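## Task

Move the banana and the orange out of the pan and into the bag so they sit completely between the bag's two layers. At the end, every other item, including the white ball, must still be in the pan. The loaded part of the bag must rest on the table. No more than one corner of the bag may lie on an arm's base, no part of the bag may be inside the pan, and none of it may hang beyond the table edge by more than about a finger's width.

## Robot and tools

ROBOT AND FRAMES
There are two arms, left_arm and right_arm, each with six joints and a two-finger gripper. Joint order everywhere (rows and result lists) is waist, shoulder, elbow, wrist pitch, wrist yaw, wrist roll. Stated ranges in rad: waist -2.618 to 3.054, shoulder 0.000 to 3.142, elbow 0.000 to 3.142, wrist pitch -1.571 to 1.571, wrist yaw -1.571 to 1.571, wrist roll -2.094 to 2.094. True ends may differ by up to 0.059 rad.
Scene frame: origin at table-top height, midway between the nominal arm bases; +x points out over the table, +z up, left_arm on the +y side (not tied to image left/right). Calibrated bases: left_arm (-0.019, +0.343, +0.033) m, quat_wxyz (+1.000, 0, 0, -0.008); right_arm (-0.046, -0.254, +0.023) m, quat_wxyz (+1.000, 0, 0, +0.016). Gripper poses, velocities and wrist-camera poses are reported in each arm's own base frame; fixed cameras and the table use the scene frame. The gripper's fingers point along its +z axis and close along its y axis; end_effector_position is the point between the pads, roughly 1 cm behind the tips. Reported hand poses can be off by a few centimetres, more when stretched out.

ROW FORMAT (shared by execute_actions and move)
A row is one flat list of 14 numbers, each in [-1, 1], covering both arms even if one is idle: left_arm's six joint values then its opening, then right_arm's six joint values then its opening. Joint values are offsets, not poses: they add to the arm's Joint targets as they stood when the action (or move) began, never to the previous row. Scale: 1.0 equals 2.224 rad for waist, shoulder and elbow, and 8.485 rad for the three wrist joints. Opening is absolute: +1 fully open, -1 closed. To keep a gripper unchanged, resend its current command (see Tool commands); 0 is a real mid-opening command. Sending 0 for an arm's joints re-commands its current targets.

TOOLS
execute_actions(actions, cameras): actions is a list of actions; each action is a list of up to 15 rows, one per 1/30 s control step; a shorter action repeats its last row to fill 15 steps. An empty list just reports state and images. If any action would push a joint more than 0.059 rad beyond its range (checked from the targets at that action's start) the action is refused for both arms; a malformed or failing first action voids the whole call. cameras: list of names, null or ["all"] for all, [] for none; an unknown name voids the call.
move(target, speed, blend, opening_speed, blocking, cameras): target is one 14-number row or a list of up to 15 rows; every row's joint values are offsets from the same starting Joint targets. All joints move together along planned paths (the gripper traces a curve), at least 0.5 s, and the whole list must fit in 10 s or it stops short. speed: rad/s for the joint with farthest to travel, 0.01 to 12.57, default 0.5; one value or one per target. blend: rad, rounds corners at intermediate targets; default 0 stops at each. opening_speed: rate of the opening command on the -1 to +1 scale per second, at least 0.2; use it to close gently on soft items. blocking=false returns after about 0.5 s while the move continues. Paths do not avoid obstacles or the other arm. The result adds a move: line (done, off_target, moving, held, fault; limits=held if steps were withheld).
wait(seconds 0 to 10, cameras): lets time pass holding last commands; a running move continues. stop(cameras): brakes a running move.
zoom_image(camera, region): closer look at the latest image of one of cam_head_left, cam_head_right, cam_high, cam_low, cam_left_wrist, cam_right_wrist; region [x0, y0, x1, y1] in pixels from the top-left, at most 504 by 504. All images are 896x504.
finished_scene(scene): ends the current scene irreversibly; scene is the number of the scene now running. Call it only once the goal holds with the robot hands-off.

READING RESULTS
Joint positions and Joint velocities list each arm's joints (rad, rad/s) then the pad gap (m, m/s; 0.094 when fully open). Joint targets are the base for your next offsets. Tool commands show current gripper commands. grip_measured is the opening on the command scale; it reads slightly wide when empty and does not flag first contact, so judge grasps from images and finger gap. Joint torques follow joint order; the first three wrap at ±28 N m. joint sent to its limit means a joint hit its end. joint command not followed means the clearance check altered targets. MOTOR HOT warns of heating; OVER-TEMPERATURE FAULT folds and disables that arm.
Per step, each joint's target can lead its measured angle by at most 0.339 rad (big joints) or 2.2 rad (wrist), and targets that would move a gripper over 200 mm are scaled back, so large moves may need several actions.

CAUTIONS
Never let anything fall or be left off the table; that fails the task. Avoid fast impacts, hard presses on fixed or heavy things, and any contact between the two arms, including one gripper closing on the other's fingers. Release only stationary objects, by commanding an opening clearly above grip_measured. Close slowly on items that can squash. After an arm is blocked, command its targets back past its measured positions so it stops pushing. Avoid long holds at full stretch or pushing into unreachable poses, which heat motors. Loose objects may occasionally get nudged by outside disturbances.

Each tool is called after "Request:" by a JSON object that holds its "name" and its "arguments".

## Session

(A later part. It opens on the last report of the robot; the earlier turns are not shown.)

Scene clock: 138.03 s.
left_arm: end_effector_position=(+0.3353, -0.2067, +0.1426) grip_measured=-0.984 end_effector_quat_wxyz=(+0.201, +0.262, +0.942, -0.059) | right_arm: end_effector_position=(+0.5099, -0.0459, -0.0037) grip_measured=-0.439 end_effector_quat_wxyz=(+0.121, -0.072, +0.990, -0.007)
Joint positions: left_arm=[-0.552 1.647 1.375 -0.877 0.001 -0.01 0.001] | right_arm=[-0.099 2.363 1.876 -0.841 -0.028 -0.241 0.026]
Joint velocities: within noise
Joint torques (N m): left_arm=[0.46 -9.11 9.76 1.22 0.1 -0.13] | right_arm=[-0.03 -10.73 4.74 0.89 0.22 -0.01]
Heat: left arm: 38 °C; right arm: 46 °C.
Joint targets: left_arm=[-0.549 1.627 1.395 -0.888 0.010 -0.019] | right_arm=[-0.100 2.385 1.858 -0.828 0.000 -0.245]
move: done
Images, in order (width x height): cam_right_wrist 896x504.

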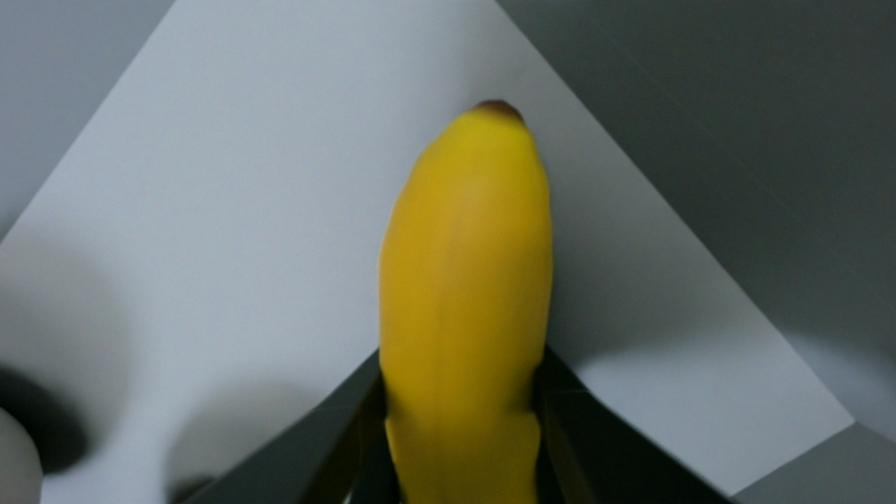

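Request:
{"name": "move", "arguments": {"target": [[0,0,0,0,0,0,-1,0,-0.0315,0.2262,-0.0603,0,0,-0.55],[0,0,0,0,0,0,-1,0.0225,-0.353,-0.1385,0.0445,0,-0.0301,-0.55]], "speed": [0.25,0.6], "blend": 0.08, "cameras": ["cam_right_wrist","cam_high"]}}

Scene clock: 142.73 s.
left_arm: end_effector_position=(+0.3353, -0.2067, +0.1426) grip_measured=-0.984 end_effector_quat_wxyz=(+0.201, +0.262, +0.942, -0.059) | right_arm: end_effector_position=(+0.4954, -0.0266, +0.2870) grip_measured=-0.441 end_effector_quat_wxyz=(+0.470, -0.191, +0.852, -0.129)
Joint positions: left_arm=[-0.552 1.647 1.375 -0.877 0.001 -0.01 0.001] | right_arm=[-0.057 1.632 1.553 -0.475 -0.009 -0.493 0.026]
Joint velocities: within noise
Joint torques (N m): left_arm=[0.46 -9.09 9.77 1.22 0.1 -0.12] | right_arm=[0.69 -10.73 7.17 2.06 0.04 0]
Heat: left arm: 38 °C; right arm: 47 °C.
Joint targets: left_arm=[-0.549 1.627 1.395 -0.888 0.010 -0.019] | right_arm=[-0.050 1.599 1.550 -0.450 0.000 -0.501]
move: done
Images, in order (width x height): cam_high 896x504, cam_right_wrist 896x504.

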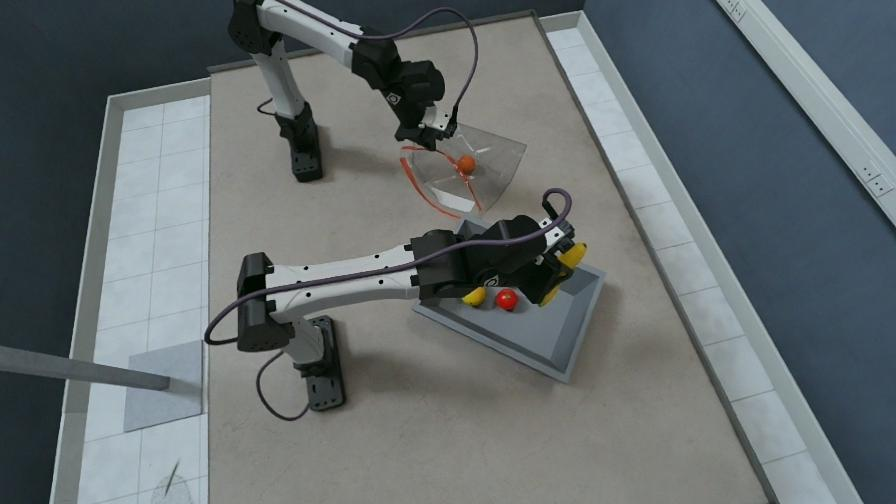

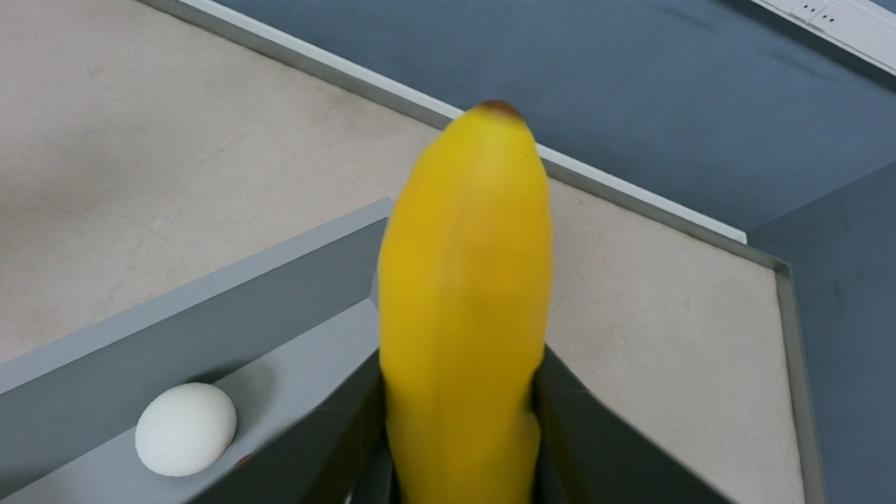

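Request:
{"name": "move", "arguments": {"target": [[0,0,0,0,0,0,-1,0.2563,-0.1569,-0.3912,0.0943,-0.0212,-0.1295,-0.55],[0,0,0,0,0,0,-1,0.3173,0.1308,-0.571,0.2133,-0.0206,-0.1313,-0.55]], "speed": [0.6,0.45], "blend": 0.05, "cameras": ["cam_right_wrist","cam_high","cam_low","cam_left_wrist"]}}

Scene clock: 149.43 s.
left_arm: end_effector_position=(+0.3353, -0.2067, +0.1426) grip_measured=-0.984 end_effector_quat_wxyz=(+0.201, +0.262, +0.942, -0.059) | right_arm: end_effector_position=(+0.2934, +0.2593, +0.0537) grip_measured=-0.442 end_effector_quat_wxyz=(-0.568, +0.737, -0.292, +0.220)
Joint positions: left_arm=[-0.552 1.647 1.375 -0.877 0.001 -0.01 0.001] | right_arm=[0.649 1.882 0.281 1.335 -0.169 -1.609 0.026]
Joint velocities: within noise
Joint torques (N m): left_arm=[0.42 -9.1 9.77 1.22 0.08 -0.12] | right_arm=[0.69 -5.11 2.99 2.15 -0.12 0.06]
Heat: left arm: 38 °C; right arm: 46 °C.
Joint targets: left_arm=[-0.549 1.627 1.395 -0.888 0.010 -0.019] | right_arm=[0.656 1.890 0.280 1.359 -0.175 -1.615]
move: done
Images, in order (width x height): cam_high 896x504, cam_low 896x504, cam_left_wrist 896x504, cam_right_wrist 896x504.

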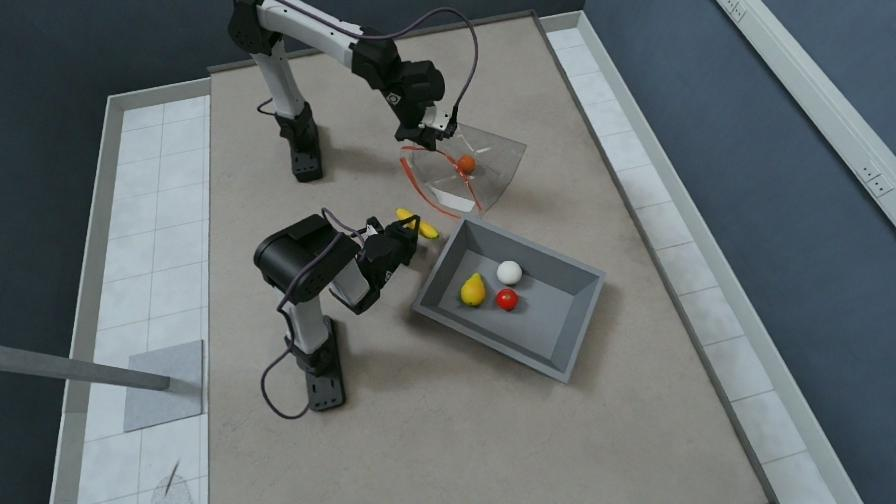

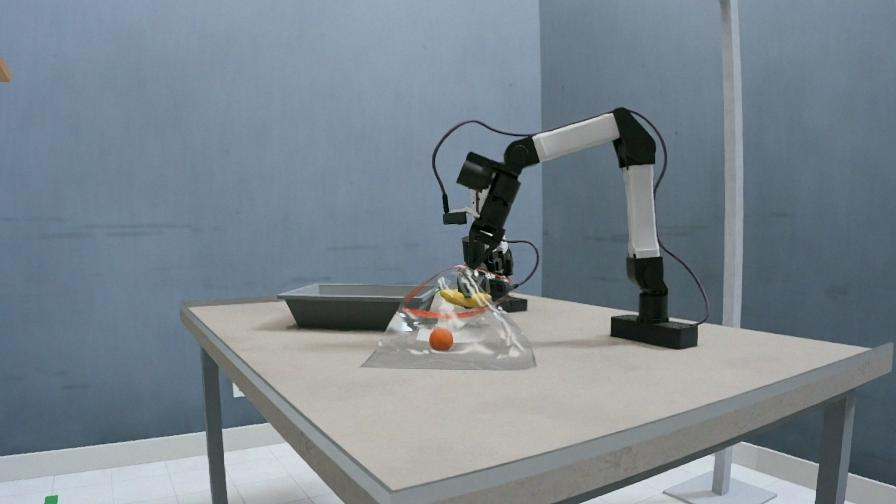

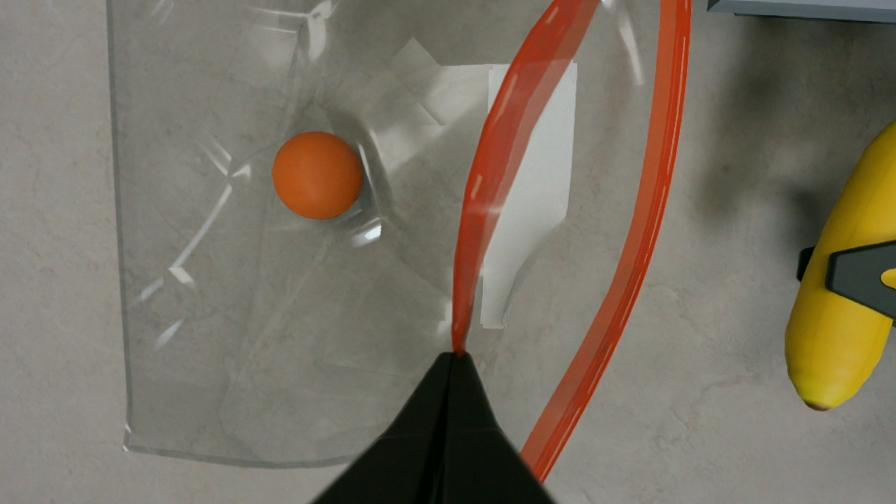

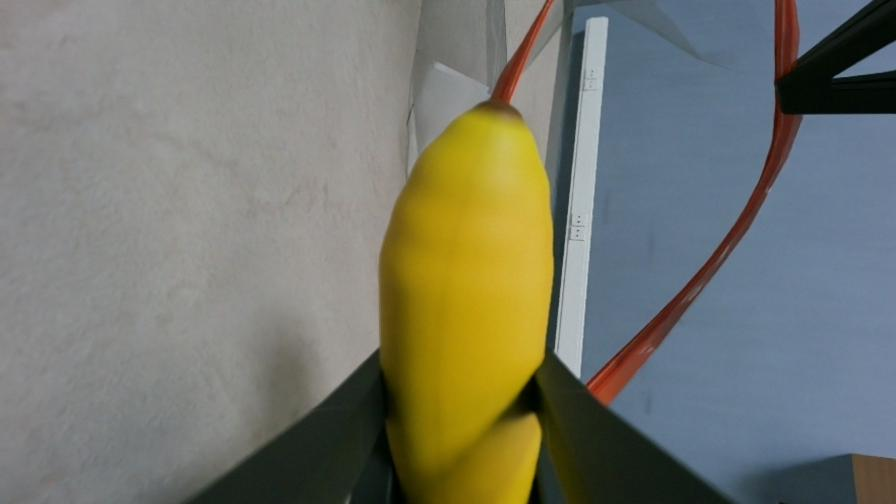

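Request:
{"name": "move", "arguments": {"target": [0,0,0,0,0,0,-1,0.0184,0.0787,0.1877,-0.0279,0.0046,0.0305,-0.55], "speed": 0.3, "cameras": ["cam_right_wrist","cam_low","cam_left_wrist"]}}

Request:
{"name": "zoom_image", "arguments": {"camera": "cam_low", "region": [320, 180, 560, 400]}}

Scene clock: 152.27 s.
left_arm: end_effector_position=(+0.3353, -0.2067, +0.1426) grip_measured=-0.984 end_effector_quat_wxyz=(+0.201, +0.262, +0.942, -0.059) | right_arm: end_effector_position=(+0.3599, +0.3293, +0.0560) grip_measured=-0.442 end_effector_quat_wxyz=(-0.593, +0.699, -0.371, +0.148)
Joint positions: left_arm=[-0.552 1.647 1.375 -0.877 0.001 -0.01 0.001] | right_arm=[0.689 2.053 0.679 1.116 -0.145 -1.366 0.026]
Joint velocities: within noise
Joint torques (N m): left_arm=[0.44 -9.06 9.77 1.22 0.09 -0.12] | right_arm=[0.73 -7.31 6.16 1.98 0 0.22]
Heat: left arm: 38 °C; right arm: 45 °C.
Joint targets: left_arm=[-0.549 1.627 1.395 -0.888 0.010 -0.019] | right_arm=[0.697 2.066 0.698 1.122 -0.136 -1.356]
move: done
Images, in order (width x height): cam_low 896x504, cam_left_wrist 896x504, cam_right_wrist 896x504.

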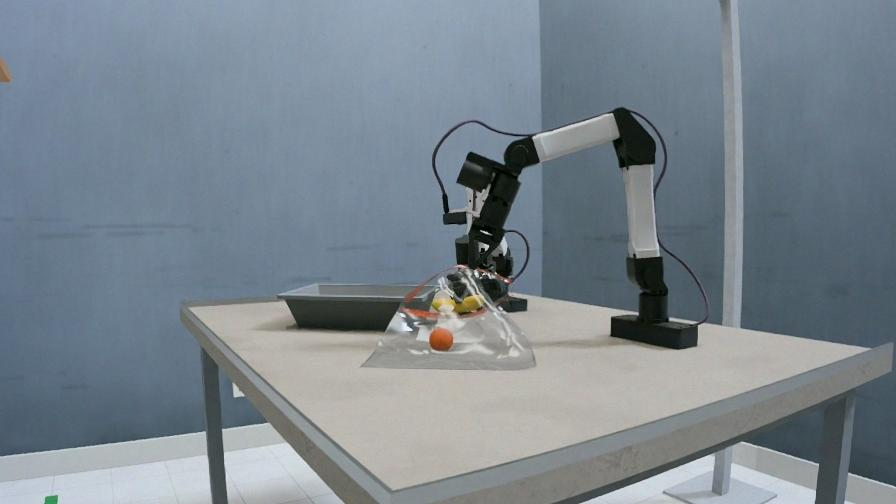

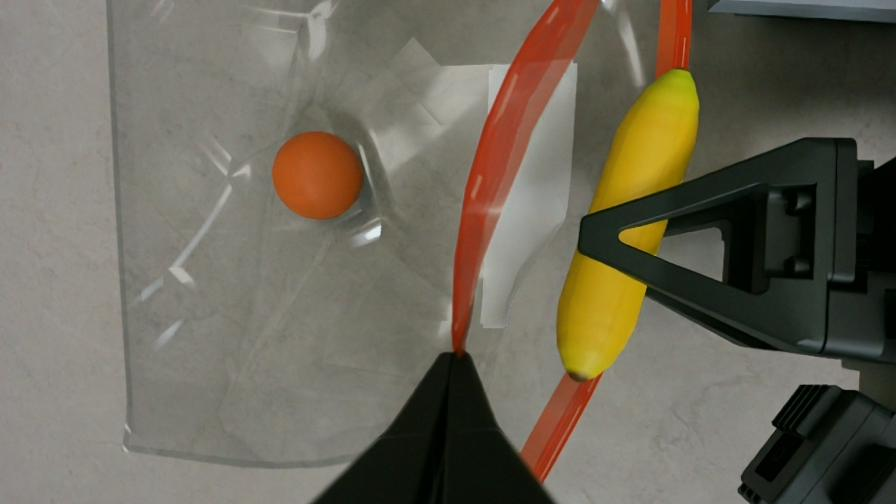

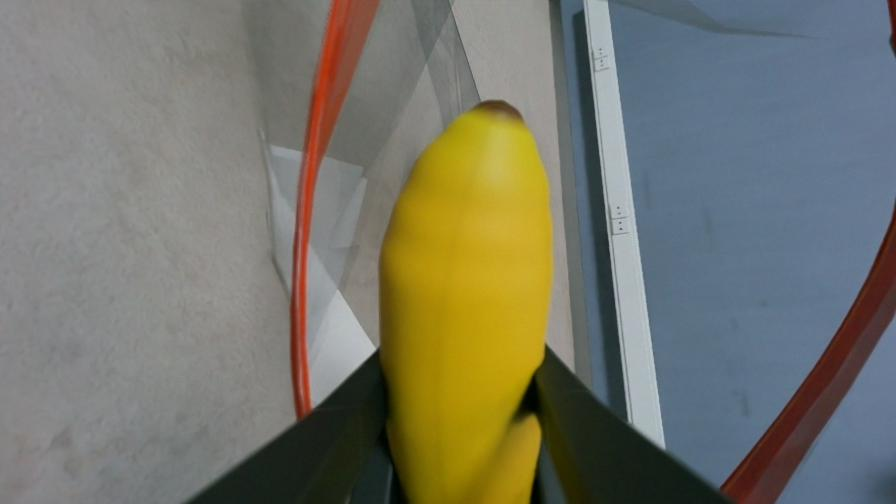

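Scaled by 2.100 from the camera's 896x504 image, which has a finer 1280x720 frame.

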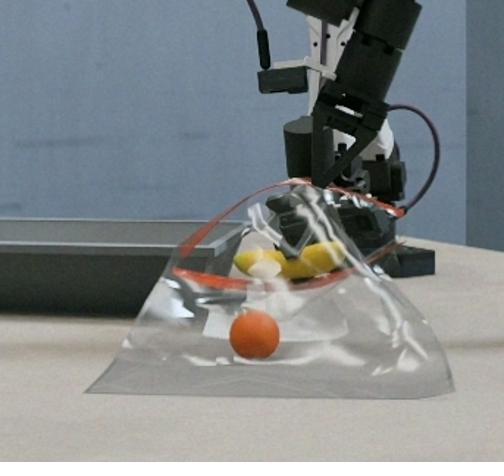

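Request:
{"name": "move", "arguments": {"target": [0,0,0,0,0,0,-1,0.0184,0.0787,0.1877,-0.0279,0.0046,0,-0.55], "speed": 0.25, "cameras": ["cam_right_wrist","cam_low","cam_left_wrist"]}}

Request:
{"name": "zoom_image", "arguments": {"camera": "cam_low", "region": [320, 180, 560, 400]}}

Scene clock: 154.73 s.
left_arm: end_effector_position=(+0.3353, -0.2067, +0.1426) grip_measured=-0.984 end_effector_quat_wxyz=(+0.201, +0.262, +0.942, -0.059) | right_arm: end_effector_position=(+0.4179, +0.3992, +0.0634) grip_measured=-0.442 end_effector_quat_wxyz=(-0.593, +0.701, -0.367, +0.150)
Joint positions: left_arm=[-0.552 1.647 1.375 -0.877 0.001 -0.01 0.001] | right_arm=[0.731 2.226 1.091 0.879 -0.106 -1.365 0.026]
Joint velocities: within noise
Joint torques (N m): left_arm=[0.46 -9.09 9.76 1.22 0.09 -0.12] | right_arm=[0.73 -9.57 7.8 2.01 0.02 0.2]
Heat: left arm: 39 °C; right arm: 45 °C.
Joint targets: left_arm=[-0.549 1.627 1.395 -0.888 0.010 -0.019] | right_arm=[0.738 2.241 1.115 0.886 -0.097 -1.356]
move: done
Images, in order (width x height): cam_low 896x504, cam_left_wrist 896x504, cam_right_wrist 896x504.

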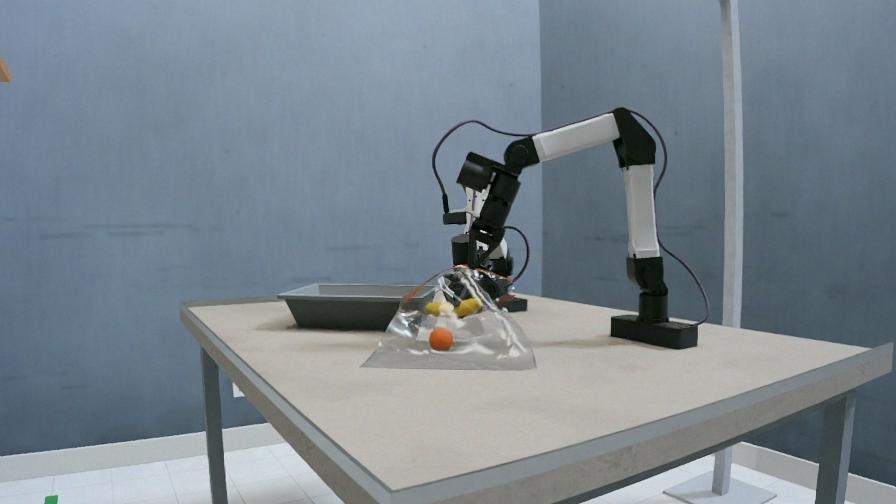

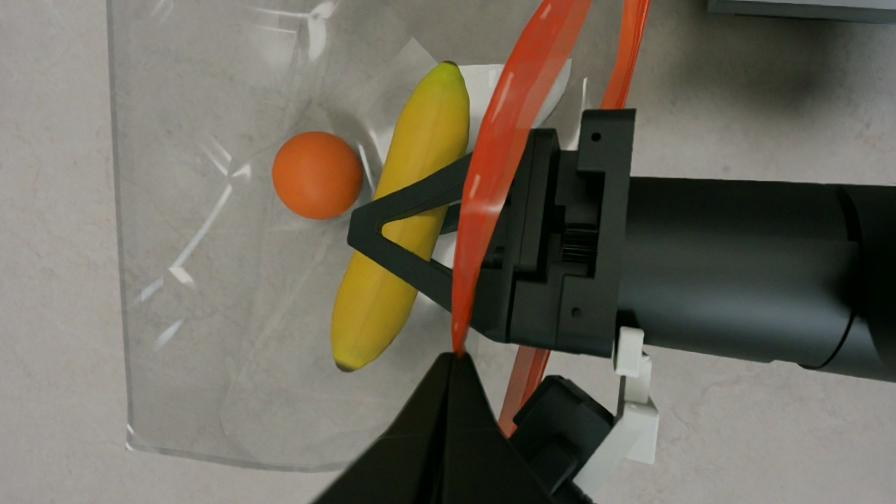

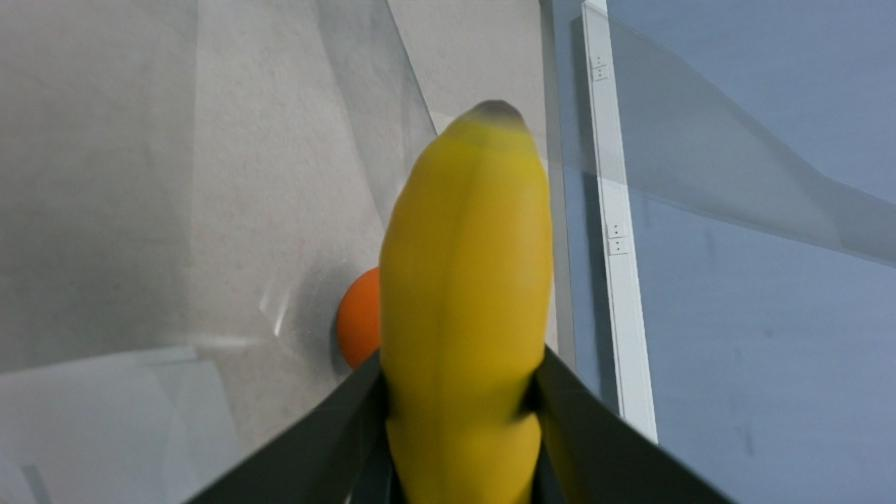

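Scaled by 2.100 from the camera's 896x504 image, which has a finer 1280x720 frame.

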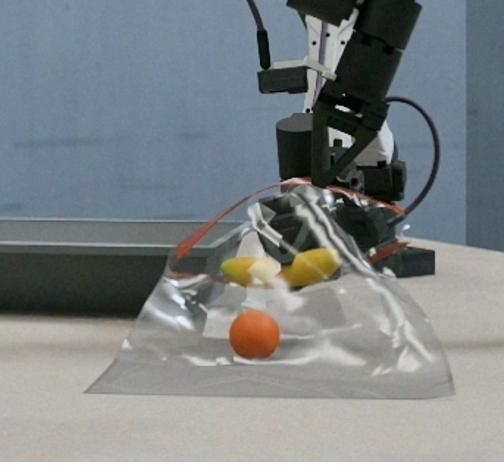

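Request:
{"name": "move", "arguments": {"target": [0,0,0,0,0,0,-1,0,0.0674,0.0054,0.0163,0,-0.0264,-0.55], "speed": 0.12, "cameras": ["cam_right_wrist","cam_low","cam_left_wrist"]}}

Request:
{"name": "zoom_image", "arguments": {"camera": "cam_low", "region": [320, 180, 560, 400]}}

Scene clock: 157.50 s.
left_arm: end_effector_position=(+0.3353, -0.2067, +0.1426) grip_measured=-0.984 end_effector_quat_wxyz=(+0.201, +0.262, +0.942, -0.059) | right_arm: end_effector_position=(+0.4182, +0.3992, +0.0138) grip_measured=-0.442 end_effector_quat_wxyz=(-0.568, +0.739, -0.295, +0.209)
Joint positions: left_arm=[-0.552 1.647 1.375 -0.877 0.001 -0.01 0.001] | right_arm=[0.731 2.376 1.104 1 -0.105 -1.573 0.026]
Joint velocities: within noise
Joint torques (N m): left_arm=[0.47 -9.1 9.77 1.21 0.09 -0.12] | right_arm=[0.72 -9.92 7.01 2.17 0.02 0.04]
Heat: left arm: 39 °C; right arm: 45 °C.
Joint targets: left_arm=[-0.549 1.627 1.395 -0.888 0.010 -0.019] | right_arm=[0.738 2.391 1.127 1.024 -0.097 -1.580]
move: done
Images, in order (width x height): cam_low 896x504, cam_left_wrist 896x504, cam_right_wrist 896x504.

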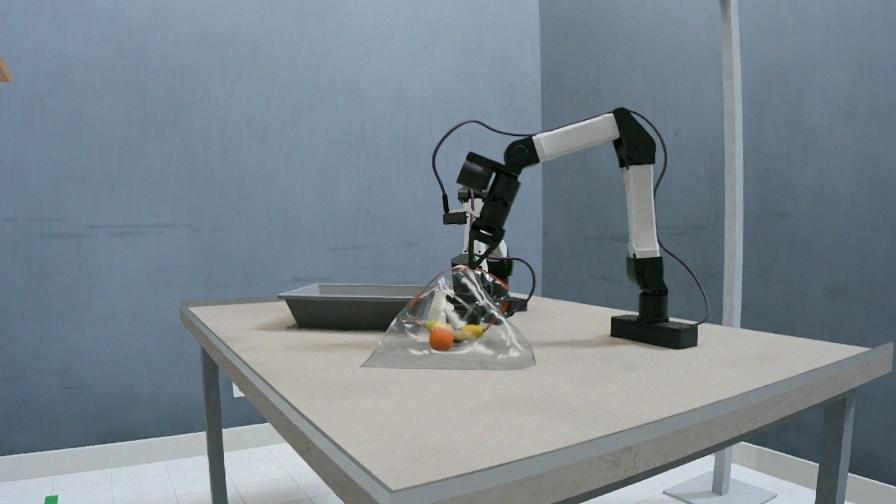

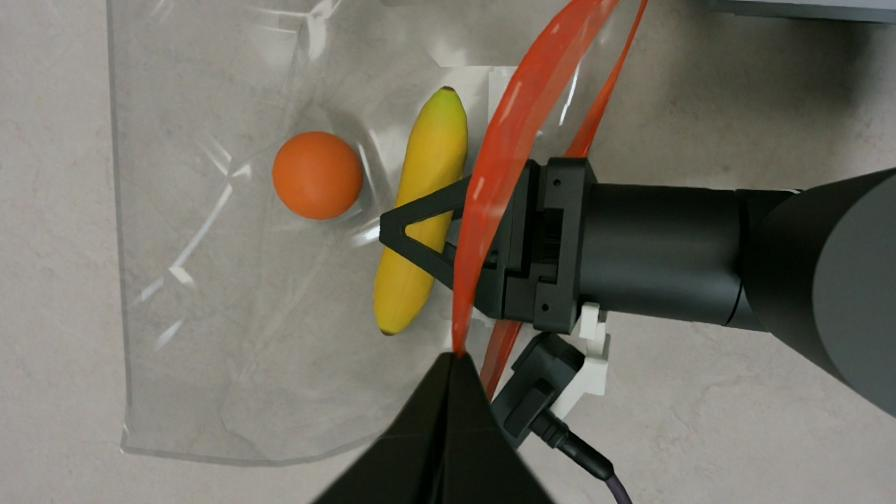

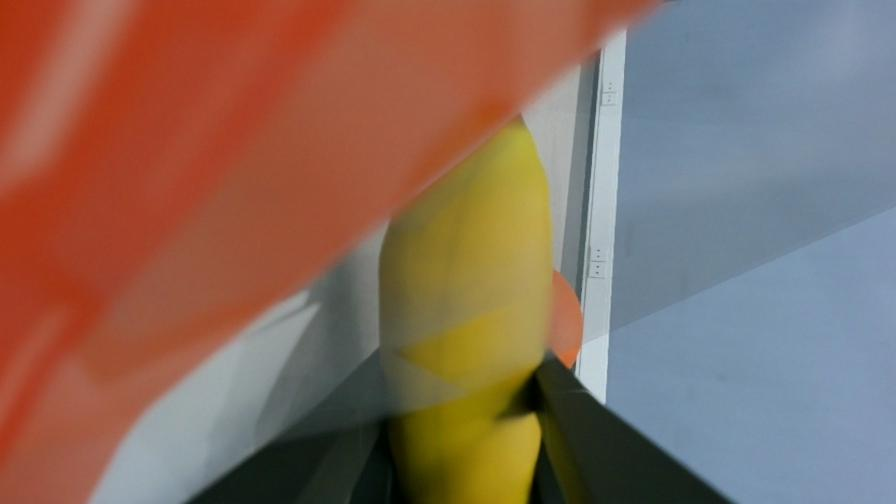

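Scaled by 2.100 from the camera's 896x504 image, which has a finer 1280x720 frame.

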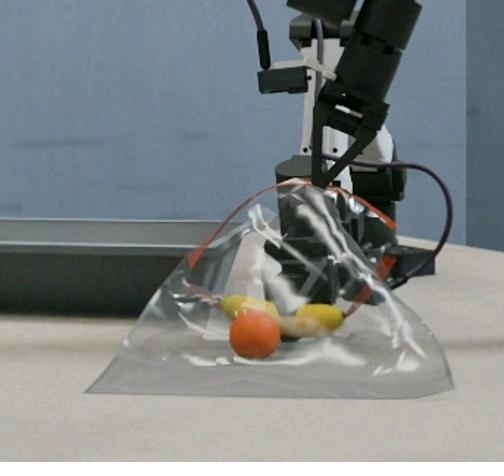

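Request:
{"name": "move", "arguments": {"target": [0,0,0,0,0,0,-1,0,0.0112,0,0.0029,0,0,-0.55], "speed": 0.08, "cameras": []}}

Request:
{"name": "move", "arguments": {"target": [0,0,0,0,0,0,-1,0,0,0,0,0,0,-0.1], "opening_speed": 0.25, "cameras": ["cam_right_wrist","cam_low","cam_left_wrist"]}}

Request:
{"name": "zoom_image", "arguments": {"camera": "cam_low", "region": [320, 180, 560, 400]}}

Scene clock: 158.80 s.
left_arm: end_effector_position=(+0.3353, -0.2067, +0.1426) grip_measured=-0.984 end_effector_quat_wxyz=(+0.201, +0.262, +0.942, -0.059) | right_arm: end_effector_position=(+0.4199, +0.4007, +0.0156) grip_measured=-0.442 end_effector_quat_wxyz=(-0.578, +0.732, -0.289, +0.215)
Joint positions: left_arm=[-0.552 1.647 1.375 -0.877 0.001 -0.01 0.001] | right_arm=[0.731 2.394 1.109 1.043 -0.105 -1.577 0.026]
Joint velocities: within noise
Joint torques (N m): left_arm=[0.46 -9.09 9.78 1.22 0.09 -0.11] | right_arm=[0.7 -9.46 6.52 1.97 0.02 0.09]
Heat: left arm: 39 °C; right arm: 45 °C.
Joint targets: left_arm=[-0.549 1.627 1.395 -0.888 0.010 -0.019] | right_arm=[0.738 2.415 1.127 1.049 -0.097 -1.580]
move: done
No camera images: "cameras" was empty.

Scene clock: 160.80 s.
left_arm: end_effector_position=(+0.3353, -0.2067, +0.1426) grip_measured=-0.984 end_effector_quat_wxyz=(+0.201, +0.262, +0.942, -0.059) | right_arm: end_effector_position=(+0.4200, +0.4007, +0.0158) grip_measured=-0.101 end_effector_quat_wxyz=(-0.579, +0.732, -0.289, +0.216)
Joint positions: left_arm=[-0.552 1.647 1.375 -0.877 0.001 -0.01 0.001] | right_arm=[0.731 2.394 1.109 1.044 -0.104 -1.577 0.042]
Joint velocities: within noise
Joint torques (N m): left_arm=[0.44 -9.11 9.74 1.22 0.1 -0.13] | right_arm=[0.72 -9.42 6.5 1.97 0.02 0.09]
Heat: left arm: 39 °C; right arm: 45 °C.
Joint targets: left_arm=[-0.549 1.627 1.395 -0.888 0.010 -0.019] | right_arm=[0.738 2.415 1.127 1.049 -0.097 -1.580]
move: done
Images, in order (width x height): cam_low 896x504, cam_left_wrist 896x504, cam_right_wrist 896x504.

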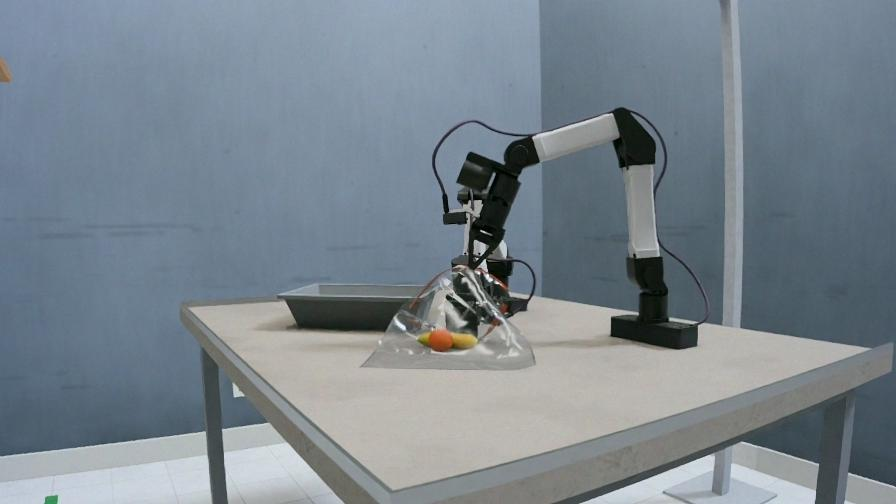

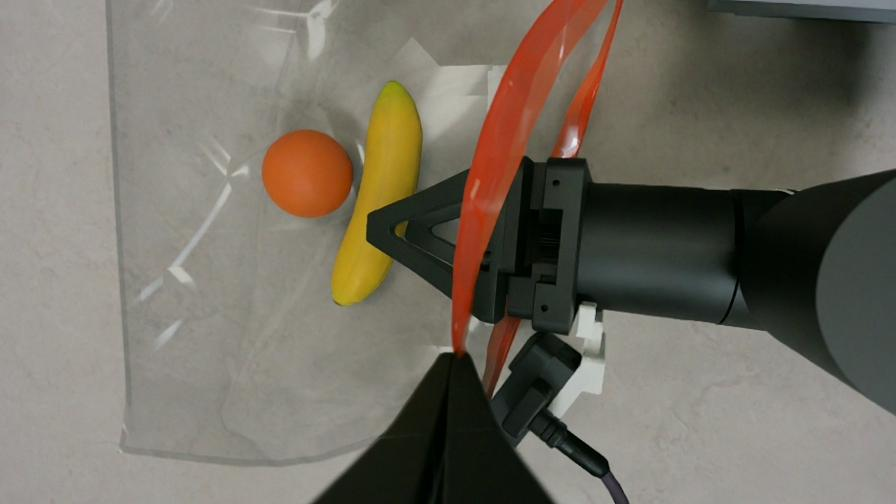

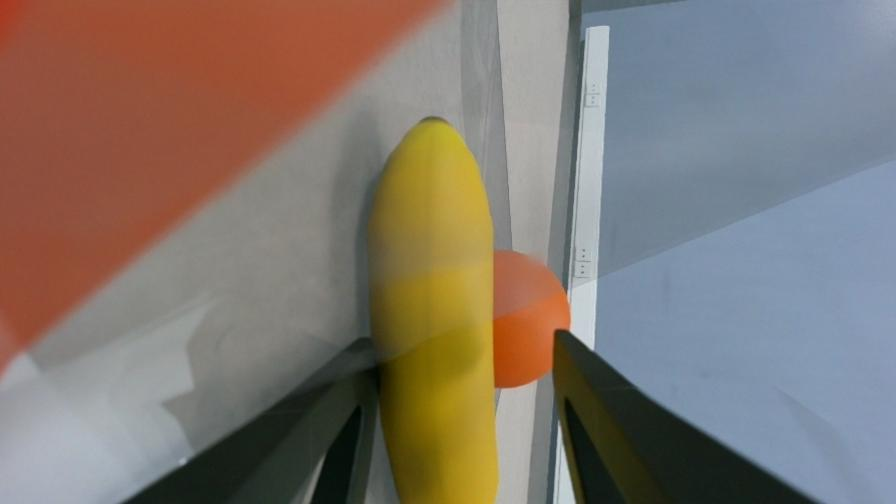

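Scaled by 2.100 from the camera's 896x504 image, which has a finer 1280x720 frame.

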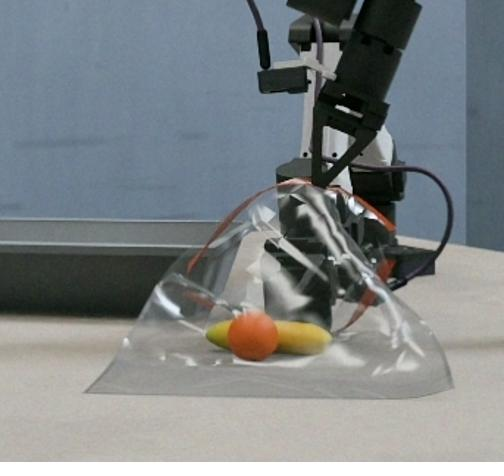

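Request:
{"name": "move", "arguments": {"target": [0,0,0,0,0,0,-1,-0.0063,-0.0809,-0.1147,0.0084,-0.0015,0,-0.1], "speed": 0.12, "cameras": ["cam_right_wrist","cam_low","cam_left_wrist"]}}

Scene clock: 172.70 s.
left_arm: end_effector_position=(+0.3352, -0.2066, +0.1425) grip_measured=-0.984 end_effector_quat_wxyz=(+0.201, +0.262, +0.942, -0.059) | right_arm: end_effector_position=(+0.3818, +0.3665, +0.0116) grip_measured=-0.101 end_effector_quat_wxyz=(-0.561, +0.746, -0.294, +0.208)
Joint positions: left_arm=[-0.552 1.647 1.375 -0.877 0.001 -0.01 0.001] | right_arm=[0.731 2.28 0.878 1.112 -0.104 -1.582 0.042]
Joint velocities: within noise
Joint torques (N m): left_arm=[0.43 -9.07 9.78 1.22 0.09 -0.13] | right_arm=[-0.64 -13.86 3.6 1.99 -0.11 0.13]
Heat: left arm: 39 °C; right arm: 46 °C.
Joint targets: left_arm=[-0.549 1.627 1.395 -0.888 0.010 -0.019] | right_arm=[0.724 2.235 0.872 1.120 -0.109 -1.580]
move: off_target (right_arm); right_arm: the shoulder is farthest, 0.045 rad from its target
Images, in order (width x height): cam_low 896x504, cam_left_wrist 896x504, cam_right_wrist 896x504.

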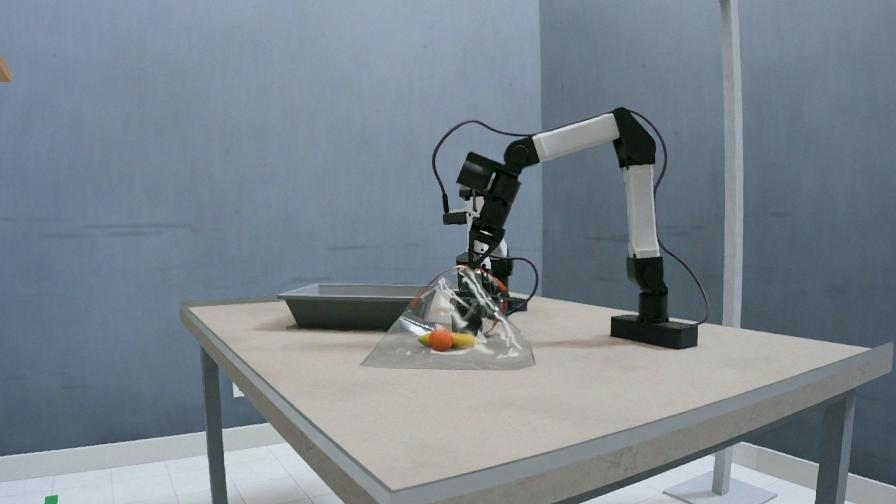

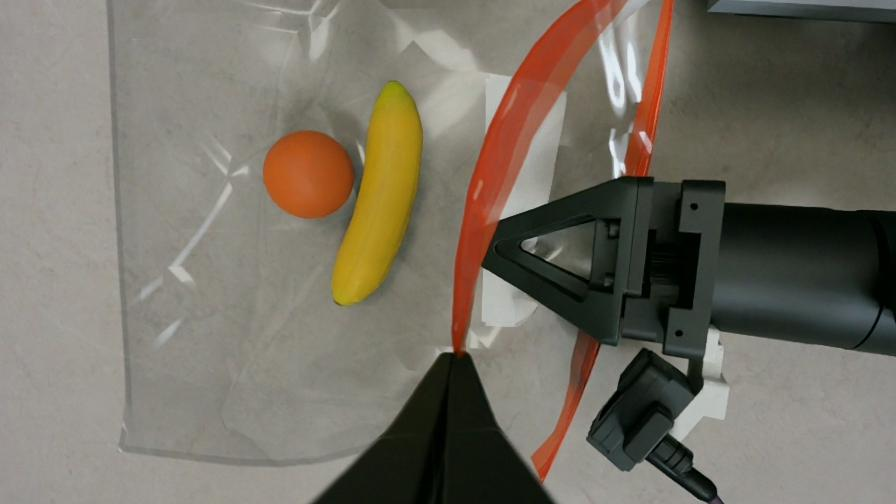

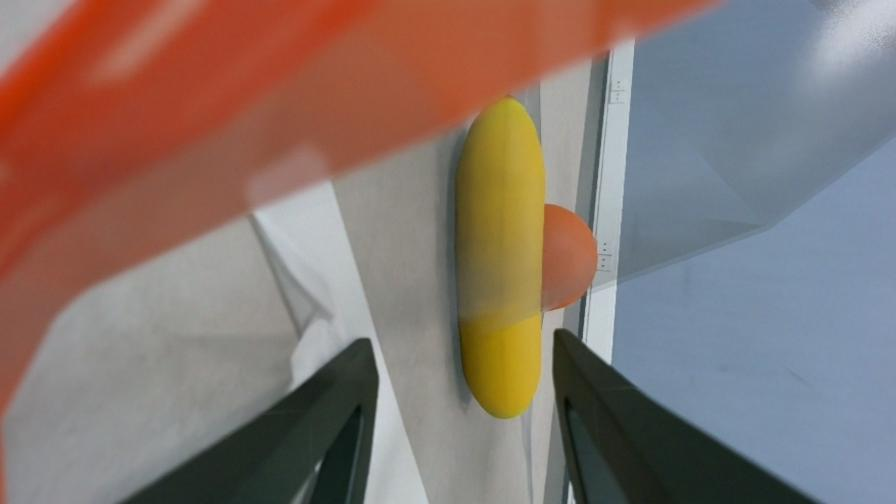

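Request:
{"name": "move", "arguments": {"target": [[0,0,0,0,0,0,-1,-0.0306,-0.1776,-0.2662,0.0282,-0.0078,-0.0041,-0.5],[0,0,0,0,0,0,-1,-0.1007,-0.4429,-0.0863,-0.0907,-0.0084,-0.0024,-0.5]], "speed": [0.2,0.6], "opening_speed": 0.5, "cameras": ["cam_high","cam_right_wrist","cam_low","cam_left_wrist"]}}

Request:
{"name": "zoom_image", "arguments": {"camera": "cam_high", "region": [370, 100, 630, 400]}}

Scene clock: 178.63 s.
left_arm: end_effector_position=(+0.3352, -0.2066, +0.1425) grip_measured=-0.984 end_effector_quat_wxyz=(+0.201, +0.262, +0.942, -0.059) | right_arm: end_effector_position=(+0.3469, +0.2262, +0.2086) grip_measured=-0.499 end_effector_quat_wxyz=(-0.550, +0.715, -0.344, +0.259)
Joint positions: left_arm=[-0.552 1.647 1.375 -0.877 0.001 -0.01 0.001] | right_arm=[0.506 1.269 0.655 0.347 -0.171 -1.608 0.024]
Joint velocities: within noise
Joint torques (N m): left_arm=[0.43 -9.09 9.78 1.22 0.09 -0.13] | right_arm=[-0.61 -6.11 9.65 1.9 -0.16 0.2]
Heat: left arm: 39 °C; right arm: 46 °C.
Joint targets: left_arm=[-0.549 1.627 1.395 -0.888 0.010 -0.019] | right_arm=[0.500 1.250 0.680 0.350 -0.181 -1.600]
move: done
Images, in order (width x height): cam_high 896x504, cam_low 896x504, cam_left_wrist 896x504, cam_right_wrist 896x504.

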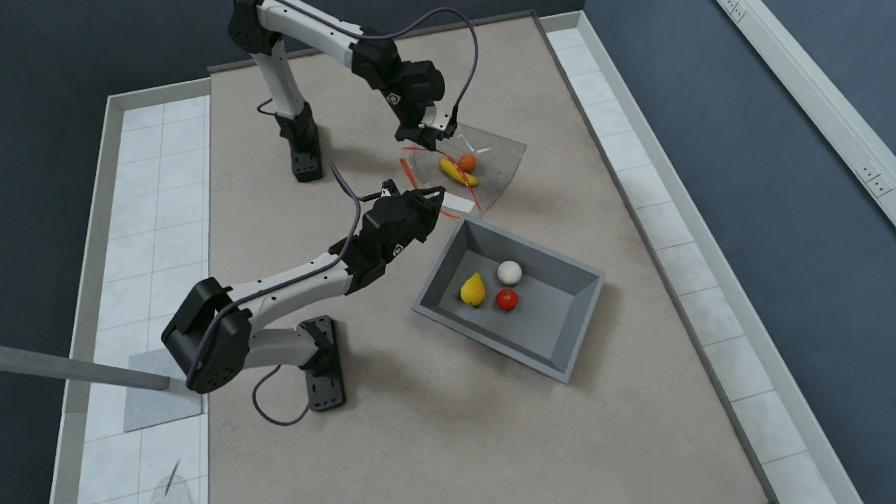

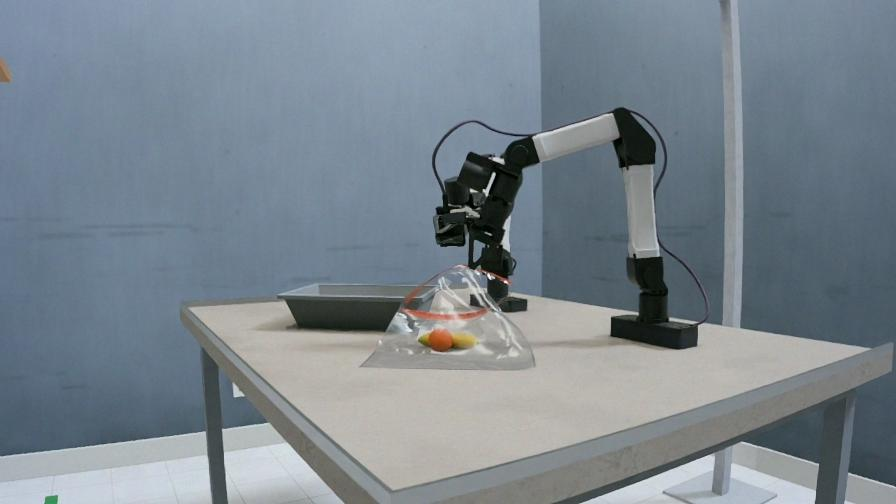

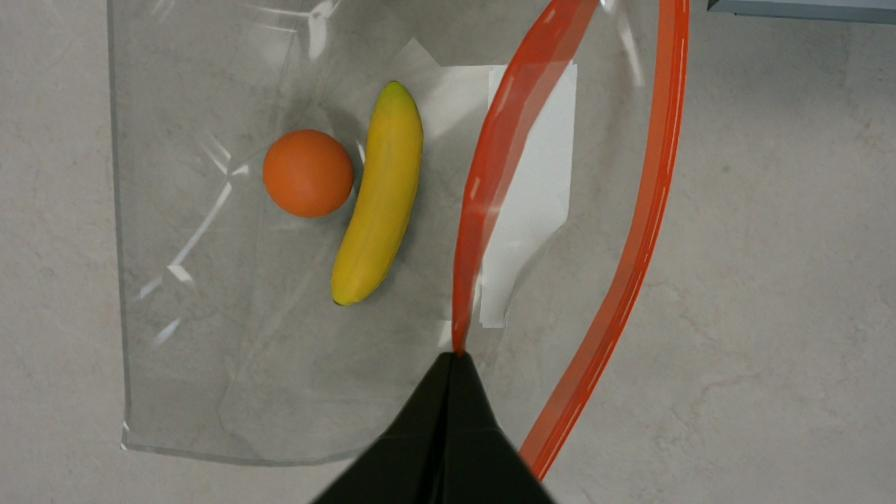

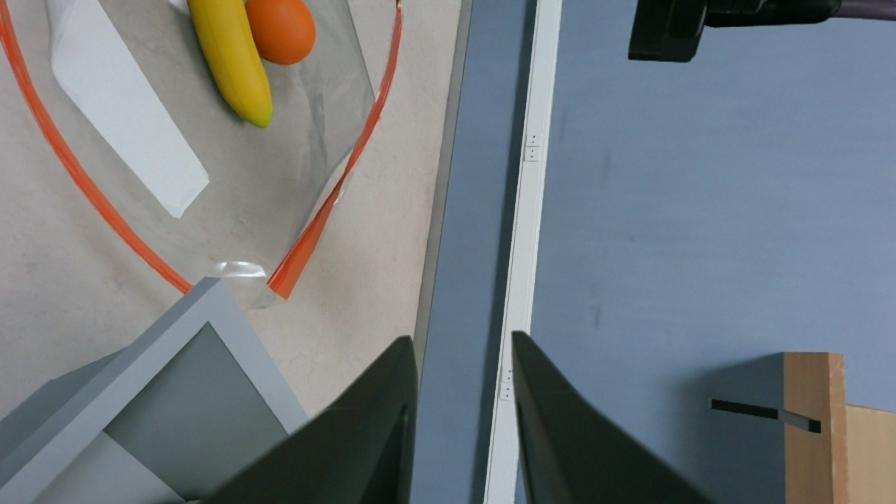

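Scaled by 1.680 from the camera's 896x504 image, which has a finer 1280x720 frame.

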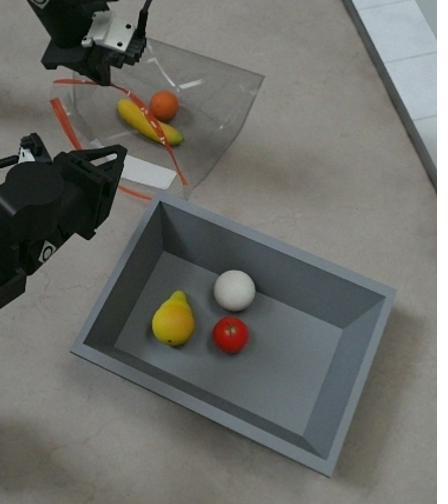

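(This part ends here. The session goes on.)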